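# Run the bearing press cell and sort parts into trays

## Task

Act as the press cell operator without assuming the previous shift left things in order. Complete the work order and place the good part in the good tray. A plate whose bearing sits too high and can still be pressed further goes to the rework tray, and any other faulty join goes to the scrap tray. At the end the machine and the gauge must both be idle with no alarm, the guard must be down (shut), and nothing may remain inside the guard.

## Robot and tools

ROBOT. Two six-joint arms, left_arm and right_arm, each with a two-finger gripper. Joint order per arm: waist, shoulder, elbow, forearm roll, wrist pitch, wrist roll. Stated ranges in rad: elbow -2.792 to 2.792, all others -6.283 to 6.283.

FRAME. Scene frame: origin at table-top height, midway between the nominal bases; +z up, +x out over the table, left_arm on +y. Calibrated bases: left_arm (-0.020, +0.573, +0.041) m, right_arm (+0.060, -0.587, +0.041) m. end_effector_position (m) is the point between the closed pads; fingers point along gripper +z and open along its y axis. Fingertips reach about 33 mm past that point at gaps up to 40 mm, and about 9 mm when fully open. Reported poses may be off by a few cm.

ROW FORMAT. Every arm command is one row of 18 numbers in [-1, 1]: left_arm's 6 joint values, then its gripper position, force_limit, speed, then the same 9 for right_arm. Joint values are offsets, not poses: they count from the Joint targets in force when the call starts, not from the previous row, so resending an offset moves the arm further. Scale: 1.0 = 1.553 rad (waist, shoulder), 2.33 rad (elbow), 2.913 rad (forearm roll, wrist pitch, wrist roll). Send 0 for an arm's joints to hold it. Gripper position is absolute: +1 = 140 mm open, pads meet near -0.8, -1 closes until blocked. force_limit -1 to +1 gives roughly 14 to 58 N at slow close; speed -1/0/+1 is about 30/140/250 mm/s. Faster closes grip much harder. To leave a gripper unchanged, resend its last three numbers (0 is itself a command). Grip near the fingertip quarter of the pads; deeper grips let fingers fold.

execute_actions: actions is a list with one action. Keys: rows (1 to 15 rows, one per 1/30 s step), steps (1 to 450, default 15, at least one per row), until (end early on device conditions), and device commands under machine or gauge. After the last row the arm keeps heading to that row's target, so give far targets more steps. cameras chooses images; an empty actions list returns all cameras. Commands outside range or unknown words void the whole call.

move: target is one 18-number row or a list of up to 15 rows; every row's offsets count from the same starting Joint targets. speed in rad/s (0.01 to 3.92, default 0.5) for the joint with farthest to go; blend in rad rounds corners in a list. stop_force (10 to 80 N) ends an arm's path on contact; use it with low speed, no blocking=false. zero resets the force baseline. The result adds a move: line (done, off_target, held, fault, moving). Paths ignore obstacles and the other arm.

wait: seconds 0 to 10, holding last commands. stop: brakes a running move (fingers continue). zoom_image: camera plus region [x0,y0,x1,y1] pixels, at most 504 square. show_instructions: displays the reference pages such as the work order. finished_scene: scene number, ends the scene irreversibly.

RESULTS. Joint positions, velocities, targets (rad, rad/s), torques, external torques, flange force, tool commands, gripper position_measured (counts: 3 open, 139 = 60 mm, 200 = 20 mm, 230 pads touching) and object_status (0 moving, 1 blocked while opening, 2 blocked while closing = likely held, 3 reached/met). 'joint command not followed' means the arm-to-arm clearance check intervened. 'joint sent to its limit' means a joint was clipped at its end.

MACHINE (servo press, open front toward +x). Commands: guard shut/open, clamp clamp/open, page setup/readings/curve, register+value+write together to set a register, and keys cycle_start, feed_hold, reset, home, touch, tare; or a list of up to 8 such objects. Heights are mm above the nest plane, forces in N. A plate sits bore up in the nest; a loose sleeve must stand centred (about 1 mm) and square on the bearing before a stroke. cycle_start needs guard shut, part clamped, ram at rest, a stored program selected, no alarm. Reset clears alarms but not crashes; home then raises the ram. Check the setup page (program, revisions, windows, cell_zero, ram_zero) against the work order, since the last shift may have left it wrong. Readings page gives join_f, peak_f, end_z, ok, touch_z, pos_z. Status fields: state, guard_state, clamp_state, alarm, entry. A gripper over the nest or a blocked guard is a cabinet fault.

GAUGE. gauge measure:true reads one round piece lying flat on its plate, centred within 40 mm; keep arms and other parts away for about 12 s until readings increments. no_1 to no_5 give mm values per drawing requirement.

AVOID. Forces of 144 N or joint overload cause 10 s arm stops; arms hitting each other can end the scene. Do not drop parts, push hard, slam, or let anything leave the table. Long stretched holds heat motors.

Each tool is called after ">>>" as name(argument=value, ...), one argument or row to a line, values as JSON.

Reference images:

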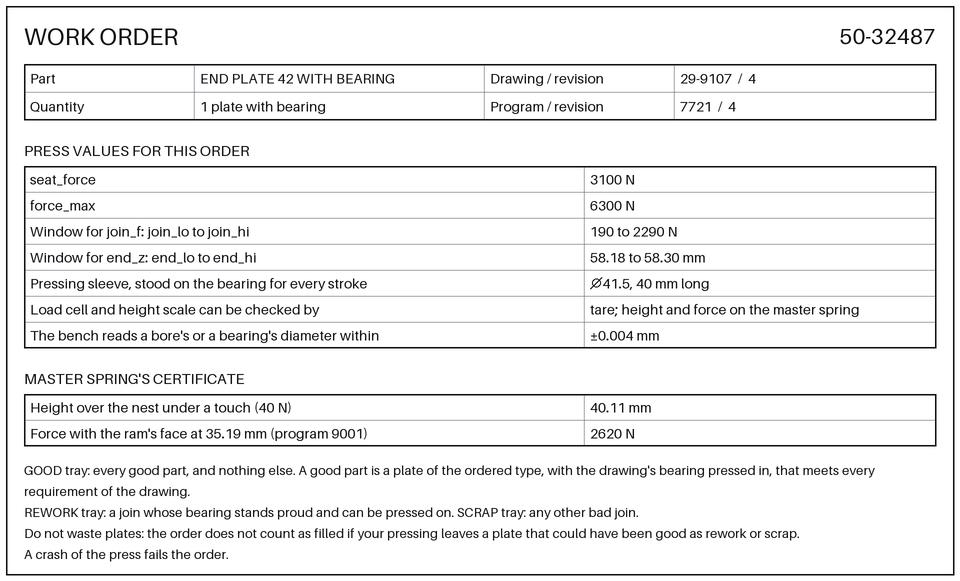

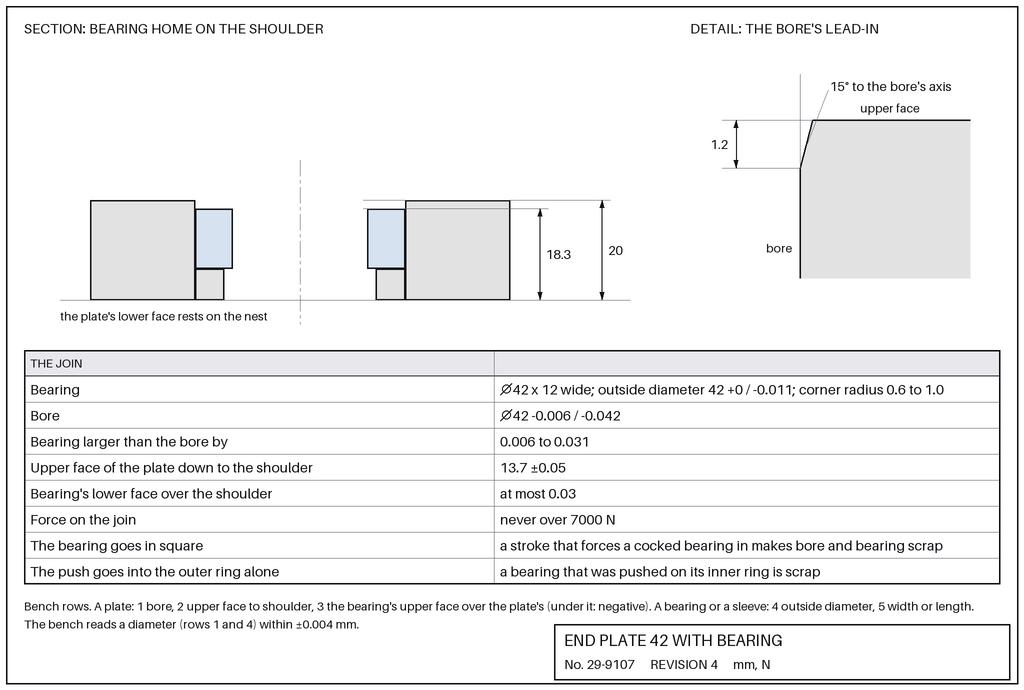

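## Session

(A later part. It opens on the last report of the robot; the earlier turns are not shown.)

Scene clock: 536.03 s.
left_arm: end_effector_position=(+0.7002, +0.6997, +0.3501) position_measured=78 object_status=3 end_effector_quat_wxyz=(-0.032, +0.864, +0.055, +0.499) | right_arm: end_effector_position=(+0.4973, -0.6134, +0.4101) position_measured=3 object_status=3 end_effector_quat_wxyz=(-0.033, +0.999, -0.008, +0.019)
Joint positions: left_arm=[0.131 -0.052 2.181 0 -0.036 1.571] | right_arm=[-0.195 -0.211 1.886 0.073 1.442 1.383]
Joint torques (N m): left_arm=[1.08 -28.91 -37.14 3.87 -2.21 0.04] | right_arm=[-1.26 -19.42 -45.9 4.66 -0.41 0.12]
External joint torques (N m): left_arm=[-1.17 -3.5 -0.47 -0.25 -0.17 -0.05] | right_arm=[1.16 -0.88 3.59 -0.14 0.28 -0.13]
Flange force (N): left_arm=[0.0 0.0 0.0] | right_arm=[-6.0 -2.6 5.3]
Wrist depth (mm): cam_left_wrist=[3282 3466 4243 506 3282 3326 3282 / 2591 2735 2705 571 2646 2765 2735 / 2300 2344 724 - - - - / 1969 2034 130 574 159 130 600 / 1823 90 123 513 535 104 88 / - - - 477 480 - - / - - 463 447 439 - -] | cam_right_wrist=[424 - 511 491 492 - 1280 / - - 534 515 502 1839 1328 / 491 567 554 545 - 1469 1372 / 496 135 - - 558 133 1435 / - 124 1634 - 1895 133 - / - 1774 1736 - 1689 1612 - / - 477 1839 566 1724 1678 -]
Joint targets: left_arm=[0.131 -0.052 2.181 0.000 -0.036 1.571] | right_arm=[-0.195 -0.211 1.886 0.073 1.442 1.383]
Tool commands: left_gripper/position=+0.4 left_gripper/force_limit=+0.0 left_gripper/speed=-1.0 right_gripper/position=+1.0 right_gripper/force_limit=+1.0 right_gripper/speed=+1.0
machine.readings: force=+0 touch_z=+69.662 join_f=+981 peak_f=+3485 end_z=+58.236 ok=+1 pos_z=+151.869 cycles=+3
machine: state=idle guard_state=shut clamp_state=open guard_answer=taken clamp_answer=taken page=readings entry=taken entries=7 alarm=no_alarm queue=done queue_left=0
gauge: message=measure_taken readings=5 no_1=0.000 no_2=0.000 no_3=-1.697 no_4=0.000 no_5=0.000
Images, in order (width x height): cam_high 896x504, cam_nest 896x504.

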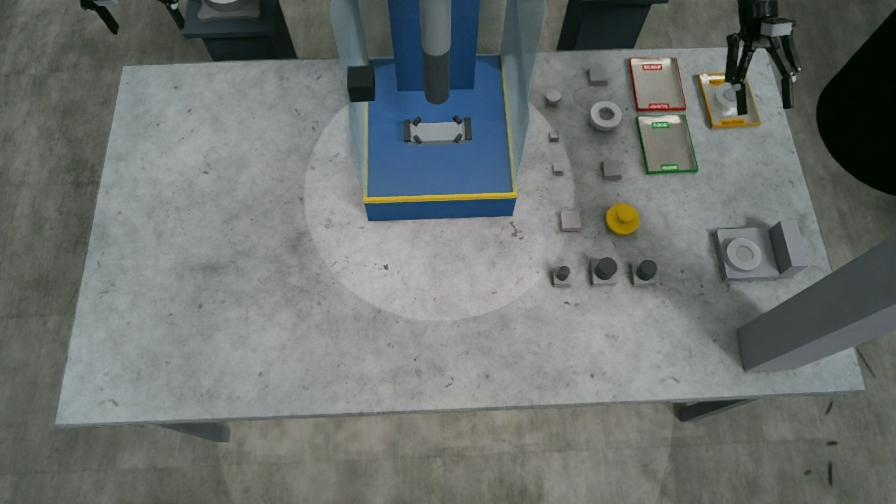

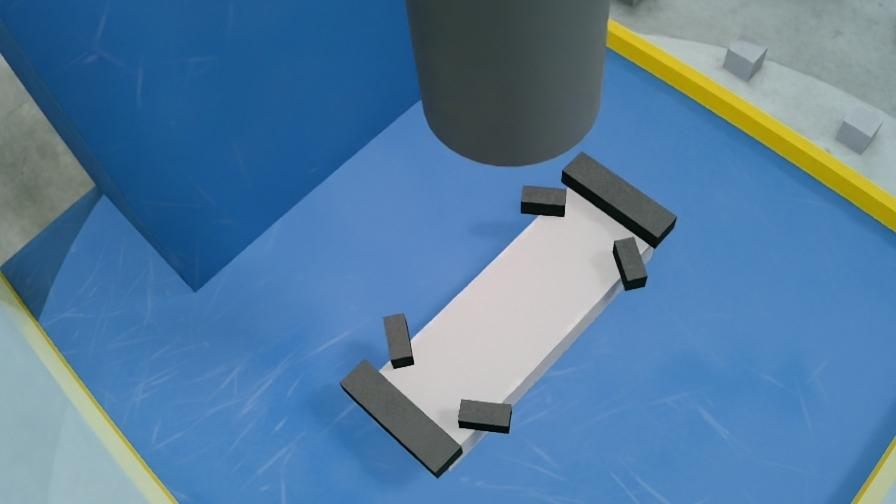

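>>> move(
  target=[
    [0.0058,0.3786,-0.054,0,-0.1586,0,0.4,0,-1,0,0,0,0,0,0,1,1,1],
    [0.0071,0.4392,-0.097,0,-0.1565,0,0.4,0,-1,0,0,0,0,0,0,1,1,1],
  ],
  speed=[0.7,0.1],
  blend=[0.02,0],
)

>>> execute_actions(
  actions=[
    {"rows":[[0,0,0,0,0,0,-1,0,-1,0,0,0,0,0,0,1,1,1]],"steps":50},
  ],
)

>>> move(
  target=[
    [0.0006,-0.0605,-0.0056,0,0.0374,0,-1,0,-1,0,0,0,0,0,0,1,1,1],
    [-0.0071,-0.4392,0.097,0,0.1565,0,-1,0,-1,0,0,0,0,0,0,1,1,1],
    [0.2239,-0.1348,-0.0626,-0.2995,0.7125,0.8130,-1,0,-1,0,0,0,0,0,0,1,1,1],
  ],
  speed=[0.1,0.6,0.7],
  blend=[0.01,0.05,0],
  cameras=["cam_high","cam_left_wrist"],
)

Scene clock: 541.97 s.
left_arm: end_effector_position=(+0.9151, +0.7376, +0.0530) position_measured=78 object_status=3 end_effector_quat_wxyz=(-0.034, +0.864, +0.060, +0.499) | right_arm: end_effector_position=(+0.4973, -0.6134, +0.4101) position_measured=3 object_status=3 end_effector_quat_wxyz=(-0.033, +0.999, -0.008, +0.019)
Joint positions: left_arm=[0.142 0.631 1.955 0 -0.492 1.571] | right_arm=[-0.195 -0.211 1.886 0.073 1.442 1.383]
Joint torques (N m): left_arm=[1.16 -80.27 -23.87 2.52 -2.2 0.08] | right_arm=[-1.11 -19.53 -45.72 4.69 -0.46 0.16]
External joint torques (N m): left_arm=[-1.42 -4.09 -0.4 -0.27 -0.17 -0.08] | right_arm=[1.03 -0.8 3.42 -0.17 0.33 -0.17]
Flange force (N): left_arm=[3.5 2.9 -5.6] | right_arm=[-5.7 -2.2 4.9]
Wrist depth (mm): cam_left_wrist=[2675 - 370 285 272 - 2797 / 2217 162 303 304 - - 305 / - - 208 183 251 260 239 / - 132 154 160 158 130 216 / - 90 149 139 145 104 87 / - - 145 145 151 - - / - - 134 133 131 - -] | cam_right_wrist=[- - - 493 - 492 1267 / 467 - - - - - 1342 / 482 549 - 543 527 1335 1372 / 497 124 - 567 555 143 1533 / - 124 1666 572 586 133 - / - 1812 1786 - 1572 1602 - / - 1867 1895 562 1712 1736 -]
Joint targets: left_arm=[0.142 0.631 1.955 0.000 -0.492 1.571] | right_arm=[-0.195 -0.211 1.886 0.073 1.442 1.383]
machine.readings: force=+0 touch_z=+69.662 join_f=+981 peak_f=+3485 end_z=+58.236 ok=+1 pos_z=+151.869 cycles=+3
machine: state=idle guard_state=shut clamp_state=open guard_answer=taken clamp_answer=taken page=readings entry=taken entries=7 alarm=no_alarm queue=done queue_left=0
gauge: message=measure_taken readings=5 no_1=0.000 no_2=0.000 no_3=-1.697 no_4=0.000 no_5=0.000
move: done

Scene clock: 543.83 s.
left_arm: end_effector_position=(+0.9151, +0.7376, +0.0530) position_measured=105 object_status=2 end_effector_quat_wxyz=(-0.034, +0.864, +0.060, +0.499) | right_arm: end_effector_position=(+0.4973, -0.6134, +0.4101) position_measured=3 object_status=3 end_effector_quat_wxyz=(-0.033, +0.999, -0.008, +0.019)
Joint positions: left_arm=[0.142 0.631 1.955 0 -0.492 1.571] | right_arm=[-0.195 -0.211 1.886 0.073 1.442 1.383]
Joint torques (N m): left_arm=[-1.9 -72.36 -23.74 2.97 -0.76 -0.02] | right_arm=[-0.75 -19.4 -45.77 4.62 -0.44 0.15]
External joint torques (N m): left_arm=[1.57 -11.79 -0.63 -0.71 -1.63 0.01] | right_arm=[0.58 -0.41 3.59 -0.12 0.3 -0.15]
Flange force (N): left_arm=[7.3 0.2 -17.3] | right_arm=[-5.5 -1.1 5.3]
Wrist depth (mm): cam_left_wrist=[2511 408 370 285 288 367 379 / - - 299 304 286 - 286 / - 162 206 177 251 252 250 / - - 154 160 156 114 214 / - 84 132 139 144 104 86 / - - 145 145 148 - - / - - 134 133 131 - -] | cam_right_wrist=[477 - 497 - - 472 1293 / 462 534 546 523 510 507 1293 / - - - - - 1260 1364 / - 135 - 572 558 143 1435 / - 124 1689 - 588 143 - / - 1736 1761 - 1644 1644 - / - 1881 1853 559 1749 1712 -]
Joint targets: left_arm=[0.142 0.631 1.955 0.000 -0.492 1.571] | right_arm=[-0.195 -0.211 1.886 0.073 1.442 1.383]
machine.readings: force=+0 touch_z=+69.662 join_f=+981 peak_f=+3485 end_z=+58.236 ok=+1 pos_z=+151.869 cycles=+3
machine: state=idle guard_state=shut clamp_state=open guard_answer=taken clamp_answer=taken page=readings entry=taken entries=7 alarm=no_alarm queue=done queue_left=0
gauge: message=measure_taken readings=5 no_1=0.000 no_2=0.000 no_3=-1.697 no_4=0.000 no_5=0.000

Scene clock: 549.70 s.
left_arm: end_effector_position=(+0.5791, +0.6402, +0.2504) position_measured=105 object_status=2 end_effector_quat_wxyz=(+0.354, +0.612, -0.613, +0.354) | right_arm: end_effector_position=(+0.4973, -0.6134, +0.4101) position_measured=3 object_status=3 end_effector_quat_wxyz=(-0.033, +0.999, -0.008, +0.019)
Joint positions: left_arm=[0.49 0.421 1.81 -0.873 1.584 3.939] | right_arm=[-0.195 -0.211 1.886 0.073 1.442 1.383]
Joint torques (N m): left_arm=[1.13 -69.36 -30.06 0.13 2.61 0.05] | right_arm=[-0.96 -19.42 -45.76 4.64 -0.45 0.15]
External joint torques (N m): left_arm=[-1.44 -1.43 0.55 0.36 -0.92 -0.05] | right_arm=[0.86 -0.86 3.54 -0.14 0.32 -0.15]
Flange force (N): left_arm=[2.2 1.8 3.4] | right_arm=[-6.0 -1.9 5.1]
Wrist depth (mm): cam_left_wrist=[3238 843 638 611 575 3076 2965 / 705 711 - - 614 2511 2511 / 457 551 - 183 180 597 2300 / 470 430 143 160 156 114 1588 / - 84 113 139 142 104 86 / - - 369 369 375 - - / - - 340 339 338 - -] | cam_right_wrist=[- - 512 500 509 482 1287 / - - 518 523 502 500 1314 / - 573 558 - 537 1364 1364 / 510 136 590 598 - 132 1387 / - 124 1644 - 1786 133 - / - 1812 1761 - 1666 1602 - / - 1799 1839 567 1736 1736 -]
Joint targets: left_arm=[0.490 0.421 1.810 -0.873 1.584 3.939] | right_arm=[-0.195 -0.211 1.886 0.073 1.442 1.383]
machine.readings: force=+0 touch_z=+69.662 join_f=+981 peak_f=+3485 end_z=+58.236 ok=+1 pos_z=+151.869 cycles=+3
machine: state=idle guard_state=shut clamp_state=open guard_answer=taken clamp_answer=taken page=readings entry=taken entries=7 alarm=no_alarm queue=done queue_left=0
gauge: message=measure_taken readings=5 no_1=0.000 no_2=0.000 no_3=-1.697 no_4=0.000 no_5=0.000
move: done
camera_calibration:
cam_left_wrist: T_world_to_cam=[[-0.999635, 0.0194266, -0.0187979, 0.580882], [0.0269787, 0.760791, -0.648436, -0.333102], [0.00170441, -0.648706, -0.761037, 0.747256], [0, 0, 0, 1]] pos_world=[0.588383, 0.726887, 0.363614]
Images, in order (width x height): cam_high 896x504, cam_left_wrist 896x504.

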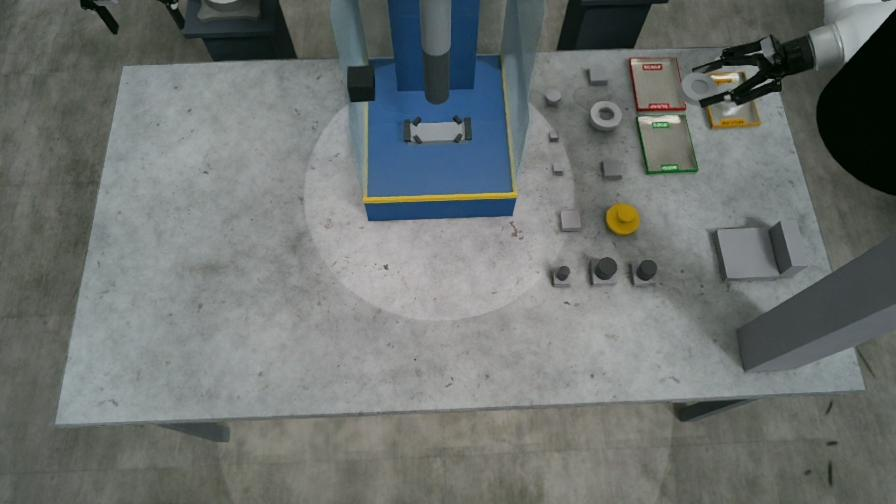

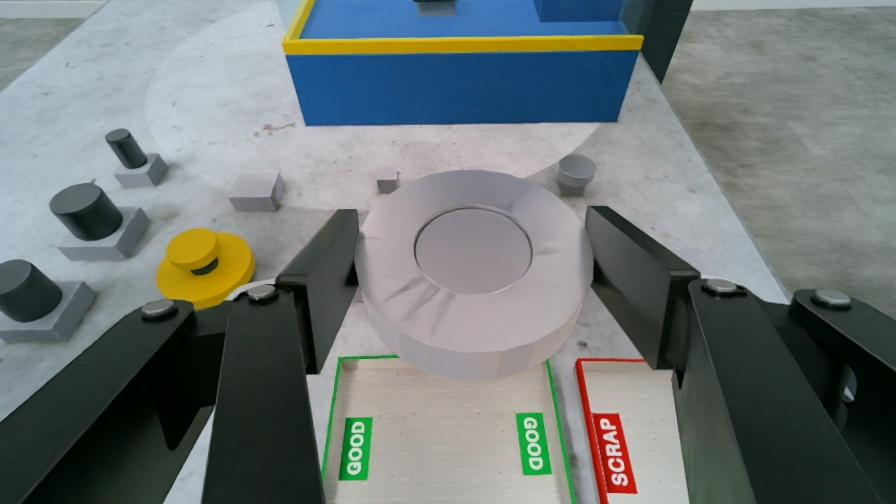

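>>> move(
  target=[
    [0,0.0890,0.0251,-0.0026,-0.0432,0.0517,-1,0,-1,0,0,0,0,0,0,1,1,1],
    [0,0.1634,0.0309,-0.0083,-0.0712,0.0867,-1,0,-1,0,0,0,0,0,0,1,1,1],
  ],
  speed=[0.15,0.08],
  blend=[0.01,0],
  cameras=["cam_high","cam_left_wrist"],
)

Scene clock: 553.50 s.
left_arm: end_effector_position=(+0.5802, +0.6405, +0.0454) position_measured=105 object_status=2 end_effector_quat_wxyz=(+0.354, +0.612, -0.612, +0.354) | right_arm: end_effector_position=(+0.4973, -0.6134, +0.4101) position_measured=3 object_status=3 end_effector_quat_wxyz=(-0.033, +0.999, -0.008, +0.019)
Joint positions: left_arm=[0.49 0.675 1.882 -0.897 1.376 4.192] | right_arm=[-0.195 -0.211 1.886 0.073 1.442 1.383]
Joint torques (N m): left_arm=[1.13 -80.25 -18.78 0.11 3.07 0.09] | right_arm=[-1.16 -18.66 -45.82 4.67 -0.45 0.13]
External joint torques (N m): left_arm=[-1.44 -2.53 -0.25 0.18 -1.01 -0.09] | right_arm=[0.98 -1.11 3.68 -0.18 0.32 -0.13]
Flange force (N): left_arm=[4.2 0.9 1.6] | right_arm=[-6.6 -2.2 5.3]
Wrist depth (mm): cam_left_wrist=[264 338 - - 259 366 362 / 259 289 279 290 275 289 278 / 244 236 229 183 225 222 224 / - 210 154 160 156 193 203 / - 89 132 139 146 104 86 / - - 161 158 161 - - / - - 143 145 145 - -] | cam_right_wrist=[440 514 - 529 - 462 1273 / 452 534 - - 528 486 1328 / 488 590 - 560 532 534 1379 / 510 135 597 - 547 133 1435 / - 124 1666 735 569 133 - / - 1786 1701 - 1678 1655 - / - 1910 1826 557 1761 1712 -]
Joint targets: left_arm=[0.490 0.675 1.882 -0.897 1.376 4.192] | right_arm=[-0.195 -0.211 1.886 0.073 1.442 1.383]
machine.readings: force=+0 touch_z=+69.662 join_f=+981 peak_f=+3485 end_z=+58.236 ok=+1 pos_z=+151.869 cycles=+3
machine: state=idle guard_state=shut clamp_state=open guard_answer=taken clamp_answer=taken page=readings entry=taken entries=7 alarm=no_alarm queue=done queue_left=0
gauge: message=measure_taken readings=5 no_1=0.000 no_2=0.000 no_3=-1.697 no_4=0.000 no_5=0.000
move: done
camera_calibration:
cam_left_wrist: T_world_to_cam=[[-0.99965, 0.0186326, -0.0188037, 0.578605], [0.0263797, 0.760355, -0.648972, -0.465749], [0.00220542, -0.649241, -0.76058, 0.591513], [0, 0, 0, 1]] pos_world=[0.589384, 0.727388, 0.158515]
Images, in order (width x height): cam_high 896x504, cam_left_wrist 896x504.

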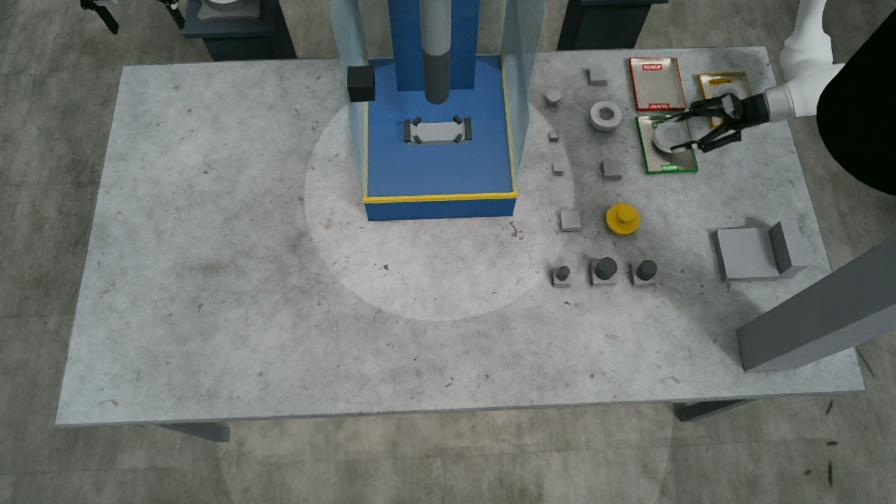

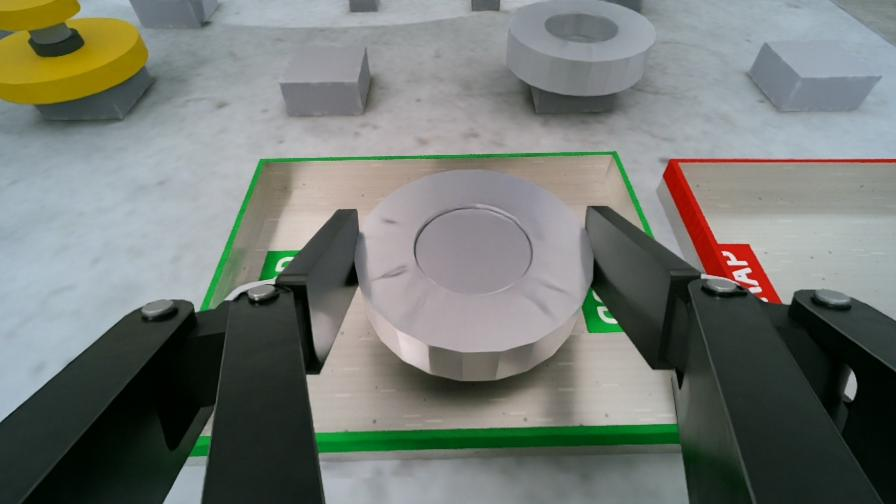

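>>> move(
  target=[-0.0044,0.0052,-0.0079,-0.0012,0.0012,-0.0036,-1,0,-1,0,0,0,0,0,0,1,1,1],
  speed=0.05,
)

>>> move(
  target=[0,0.0153,0.0012,-0.0012,-0.0058,0.0072,-1,0,-1,0,0,0,0,0,0,1,1,1],
  speed=0.016,
  stop_force=12,
  cameras=["cam_left_wrist"],
)

Scene clock: 560.63 s.
left_arm: end_effector_position=(+0.5903, +0.6404, +0.0455) position_measured=105 object_status=2 end_effector_quat_wxyz=(+0.354, +0.612, -0.612, +0.354) | right_arm: end_effector_position=(+0.4973, -0.6134, +0.4101) position_measured=3 object_status=3 end_effector_quat_wxyz=(-0.033, +0.999, -0.008, +0.019)
Joint positions: left_arm=[0.483 0.683 1.863 -0.9 1.38 4.181] | right_arm=[-0.195 -0.211 1.886 0.073 1.442 1.383]
Joint torques (N m): left_arm=[0.93 -81.47 -19.39 0.12 3.06 0.09] | right_arm=[-1.34 -19.06 -45.81 4.64 -0.45 0.13]
External joint torques (N m): left_arm=[-1.25 -2.39 -0.19 0.16 -1.02 -0.09] | right_arm=[1.17 -0.86 3.57 -0.13 0.32 -0.13]
Flange force (N): left_arm=[3.9 1.1 1.6] | right_arm=[-6.0 -2.6 5.2]
Wrist depth (mm): cam_left_wrist=[264 333 291 - 271 - 360 / 247 291 294 - 273 283 277 / - 251 225 183 225 224 224 / 210 - 143 160 156 190 204 / - 88 132 139 146 104 86 / - - 161 158 161 - - / - - 143 145 145 - -] | cam_right_wrist=[- - - 495 488 - 1364 / 527 547 527 - - 501 1357 / 458 - 548 - - 545 1379 / - 124 580 - 558 142 1444 / - 124 1634 - - 143 - / - 1749 1761 - 1701 1644 - / - 1895 1853 554 1689 1736 -]
Joint targets: left_arm=[0.483 0.683 1.863 -0.900 1.380 4.181] | right_arm=[-0.195 -0.211 1.886 0.073 1.442 1.383]
machine.readings: force=+0 touch_z=+69.662 join_f=+981 peak_f=+3485 end_z=+58.236 ok=+1 pos_z=+151.869 cycles=+3
machine: state=idle guard_state=shut clamp_state=open guard_answer=taken clamp_answer=taken page=readings entry=taken entries=7 alarm=no_alarm queue=done queue_left=0
gauge: message=measure_taken readings=5 no_1=0.000 no_2=0.000 no_3=-1.697 no_4=0.000 no_5=0.000
move: done

Scene clock: 562.57 s.
left_arm: end_effector_position=(+0.5894, +0.6400, +0.0294) position_measured=105 object_status=2 end_effector_quat_wxyz=(+0.354, +0.612, -0.612, +0.354) | right_arm: end_effector_position=(+0.4973, -0.6134, +0.4101) position_measured=3 object_status=3 end_effector_quat_wxyz=(-0.033, +0.999, -0.008, +0.019)
Joint positions: left_arm=[0.483 0.705 1.866 -0.904 1.365 4.201] | right_arm=[-0.195 -0.211 1.886 0.073 1.442 1.383]
Joint torques (N m): left_arm=[-4.91 -65.42 -13.12 2.3 -4.41 0.9] | right_arm=[-0.91 -19.05 -45.95 4.67 -0.39 0.2]
External joint torques (N m): left_arm=[4.6 -19.29 -5.51 -2.03 6.48 -0.9] | right_arm=[0.77 -0.99 3.8 -0.17 0.27 -0.2]
Flange force (N): left_arm=[25.8 4.0 -22.5] | right_arm=[-6.6 -1.6 5.6]
Wrist depth (mm): cam_left_wrist=[247 323 - - 240 - 265 / - 263 252 211 249 251 244 / - 216 215 183 213 203 211 / - 184 154 160 156 168 182 / - 89 132 139 146 104 86 / - - 145 145 144 - - / - - 132 133 133 - -] | cam_right_wrist=[446 507 - - - - 1267 / 455 549 - - - - 1357 / 480 - 594 - - 534 1379 / 512 136 - - 573 133 1435 / - 124 1623 584 - 133 - / - 107 1736 - 1461 1644 - / - 1812 1774 558 1799 1736 -]
Joint targets: left_arm=[0.483 0.705 1.866 -0.904 1.365 4.201] | right_arm=[-0.195 -0.211 1.886 0.073 1.442 1.383]
machine.readings: force=+0 touch_z=+69.662 join_f=+981 peak_f=+3485 end_z=+58.236 ok=+1 pos_z=+151.869 cycles=+3
machine: state=idle guard_state=shut clamp_state=open guard_answer=taken clamp_answer=taken page=readings entry=taken entries=7 alarm=no_alarm queue=done queue_left=0
gauge: message=measure_taken readings=5 no_1=0.000 no_2=0.000 no_3=-1.697 no_4=0.000 no_5=0.000
move: contact (left_arm)
camera_calibration:
cam_left_wrist: T_world_to_cam=[[-0.999642, 0.0189956, -0.0188401, 0.587348], [0.0266789, 0.760528, -0.648757, -0.476257], [0.0020049, -0.649027, -0.760763, 0.578924], [0, 0, 0, 1]] pos_world=[0.598683, 0.726787, 0.142514]
Images, in order (width x height): cam_left_wrist 896x504.

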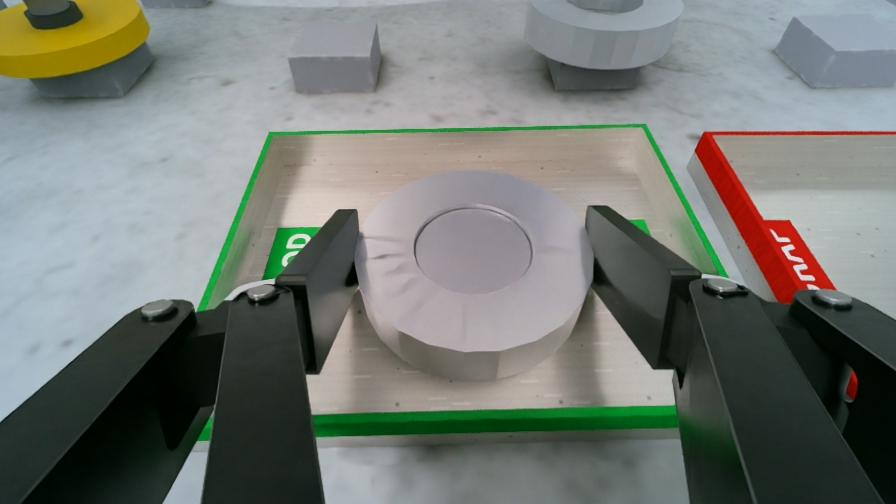

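>>> execute_actions(
  actions=[
    {"rows":[[0,0,0,0,0,0,0.3,0,-1,0,0,0,0,0,0,1,1,1]],"steps":35},
  ],
)

>>> move(
  target=[
    [0.0391,-0.0108,-0.0255,0.0195,0.0256,-0.0128,0.3,0,-1,0,0,0,0,0,0,1,1,1],
    [0.0043,-0.1824,-0.0244,0.0108,0.0750,-0.0899,0.3,0,-1,0,0,0,0,0,0,1,1,1],
    [-0.2267,-0.4868,0.1352,0.3103,-0.4809,-0.9028,0.3,0,-1,0,0,0,0,0,0,1,1,1],
  ],
  speed=[0.05,0.2,0.7],
  blend=[0.01,0.03,0],
  cameras=["cam_high","cam_left_wrist"],
)

Scene clock: 565.27 s.
left_arm: end_effector_position=(+0.5894, +0.6400, +0.0293) position_measured=91 object_status=3 end_effector_quat_wxyz=(+0.354, +0.612, -0.612, +0.354) | right_arm: end_effector_position=(+0.4973, -0.6134, +0.4101) position_measured=3 object_status=3 end_effector_quat_wxyz=(-0.033, +0.999, -0.008, +0.019)
Joint positions: left_arm=[0.483 0.705 1.866 -0.904 1.365 4.201] | right_arm=[-0.195 -0.211 1.886 0.073 1.442 1.383]
Joint torques (N m): left_arm=[1.04 -80.68 -17.86 0.53 2.3 0.03] | right_arm=[-0.73 -18.68 -45.83 4.59 -0.47 0.15]
External joint torques (N m): left_arm=[-1.3 -4.52 -0.88 -0.26 -0.23 -0.03] | right_arm=[0.64 -1.62 3.54 -0.07 0.35 -0.15]
Flange force (N): left_arm=[7.0 1.1 -0.3] | right_arm=[-7.4 -1.5 4.8]
Wrist depth (mm): cam_left_wrist=[247 319 283 322 240 232 261 / - 272 - 258 249 255 204 / - - 213 182 213 205 210 / 183 184 148 159 155 163 182 / - 88 148 138 145 112 86 / - - 144 144 144 127 - / - - 130 133 132 - -] | cam_right_wrist=[453 - - - - - 1260 / 477 - - 521 525 483 1321 / 489 563 548 532 - - 1357 / 488 135 576 587 568 133 1452 / - 124 1552 - - 133 - / - 1712 1736 - 1542 1623 - / - 1826 1786 555 1786 1701 -]
Joint targets: left_arm=[0.483 0.705 1.866 -0.904 1.365 4.201] | right_arm=[-0.195 -0.211 1.886 0.073 1.442 1.383]
machine.readings: force=+0 touch_z=+69.662 join_f=+981 peak_f=+3485 end_z=+58.236 ok=+1 pos_z=+151.869 cycles=+3
machine: state=idle guard_state=shut clamp_state=open guard_answer=taken clamp_answer=taken page=readings entry=taken entries=7 alarm=no_alarm queue=done queue_left=0
gauge: message=measure_taken readings=5 no_1=0.000 no_2=0.000 no_3=-1.697 no_4=0.000 no_5=0.000

Scene clock: 571.83 s.
left_arm: end_effector_position=(+0.7006, +0.6996, +0.3505) position_measured=91 object_status=3 end_effector_quat_wxyz=(-0.032, +0.864, +0.055, +0.499) | right_arm: end_effector_position=(+0.4973, -0.6134, +0.4101) position_measured=3 object_status=3 end_effector_quat_wxyz=(-0.033, +0.999, -0.008, +0.019)
Joint positions: left_arm=[0.131 -0.051 2.181 0 -0.036 1.571] | right_arm=[-0.195 -0.211 1.886 0.073 1.442 1.383]
Joint torques (N m): left_arm=[1.28 -29.14 -37.23 3.84 -2.17 0.06] | right_arm=[-0.91 -18.82 -45.84 4.66 -0.46 0.16]
External joint torques (N m): left_arm=[-1.41 -3.17 -0.44 -0.22 -0.22 -0.06] | right_arm=[0.78 -1.28 3.6 -0.15 0.33 -0.17]
Flange force (N): left_arm=[0.0 0.0 0.0] | right_arm=[-6.9 -1.7 5.0]
Wrist depth (mm): cam_left_wrist=[- - 4035 514 3326 3516 3326 / 2797 2258 2735 586 2591 2618 2675 / 2279 2367 2705 655 718 - 730 / - - 130 586 143 503 608 / 1796 87 127 519 - 112 86 / - - - 488 - - - / - - - 441 - - -] | cam_right_wrist=[441 528 509 - 489 - 1260 / 469 541 533 - 510 - 1427 / - 549 588 543 - 1411 1387 / - 124 601 - - 133 1452 / - 124 607 - - 133 - / - 106 1826 - 1666 1655 - / - 470 1786 559 1689 1724 -]
Joint targets: left_arm=[0.131 -0.051 2.181 0.000 -0.036 1.571] | right_arm=[-0.195 -0.211 1.886 0.073 1.442 1.383]
machine.readings: force=+0 touch_z=+69.662 join_f=+981 peak_f=+3485 end_z=+58.236 ok=+1 pos_z=+151.869 cycles=+3
machine: state=idle guard_state=shut clamp_state=open guard_answer=taken clamp_answer=taken page=readings entry=taken entries=7 alarm=no_alarm queue=done queue_left=0
gauge: message=measure_taken readings=5 no_1=0.000 no_2=0.000 no_3=-1.697 no_4=0.000 no_5=0.000
move: done
camera_calibration:
cam_left_wrist: T_world_to_cam=[[0.107072, -0.99408, -0.0184291, 0.636686], [-0.757546, -0.0695621, -0.649064, 0.814125], [0.64394, 0.0834575, -0.76051, -0.10064], [0, 0, 0, 1]] pos_world=[0.613372, 0.697948, 0.463615]
Images, in order (width x height): cam_high 896x504, cam_left_wrist 896x504.

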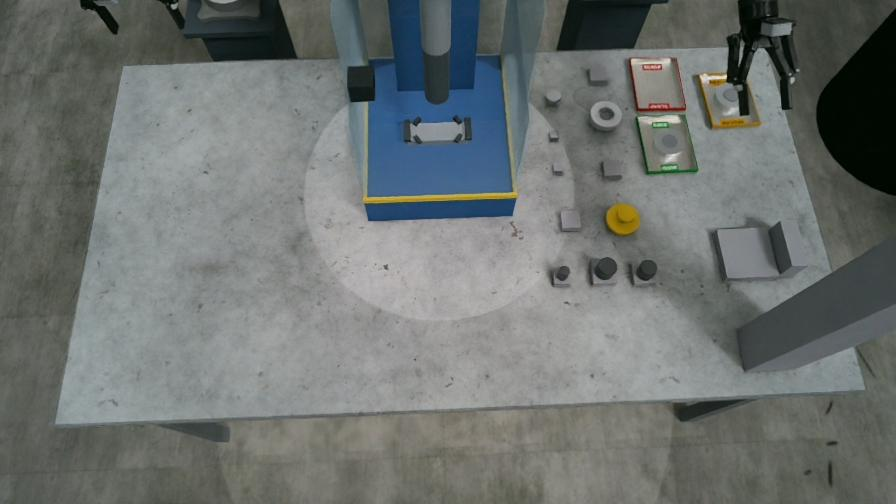

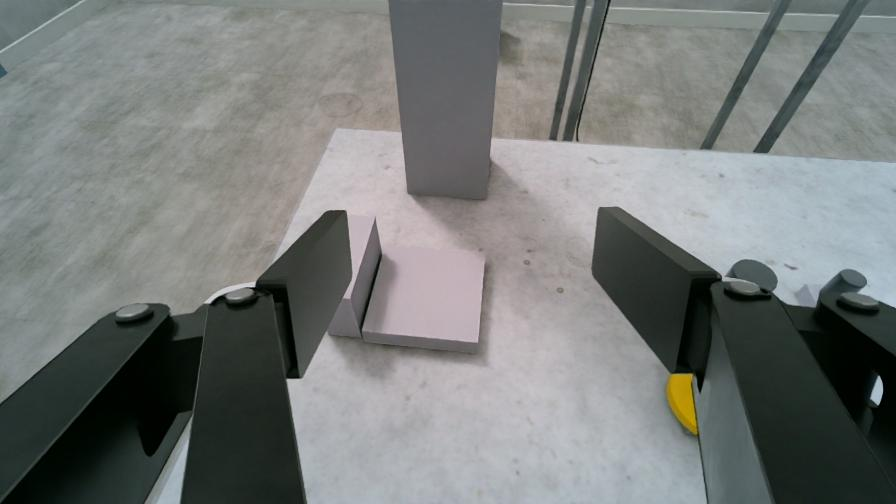

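>>> finished_scene(
  scene=1,
)

The scene is finished: the task was done.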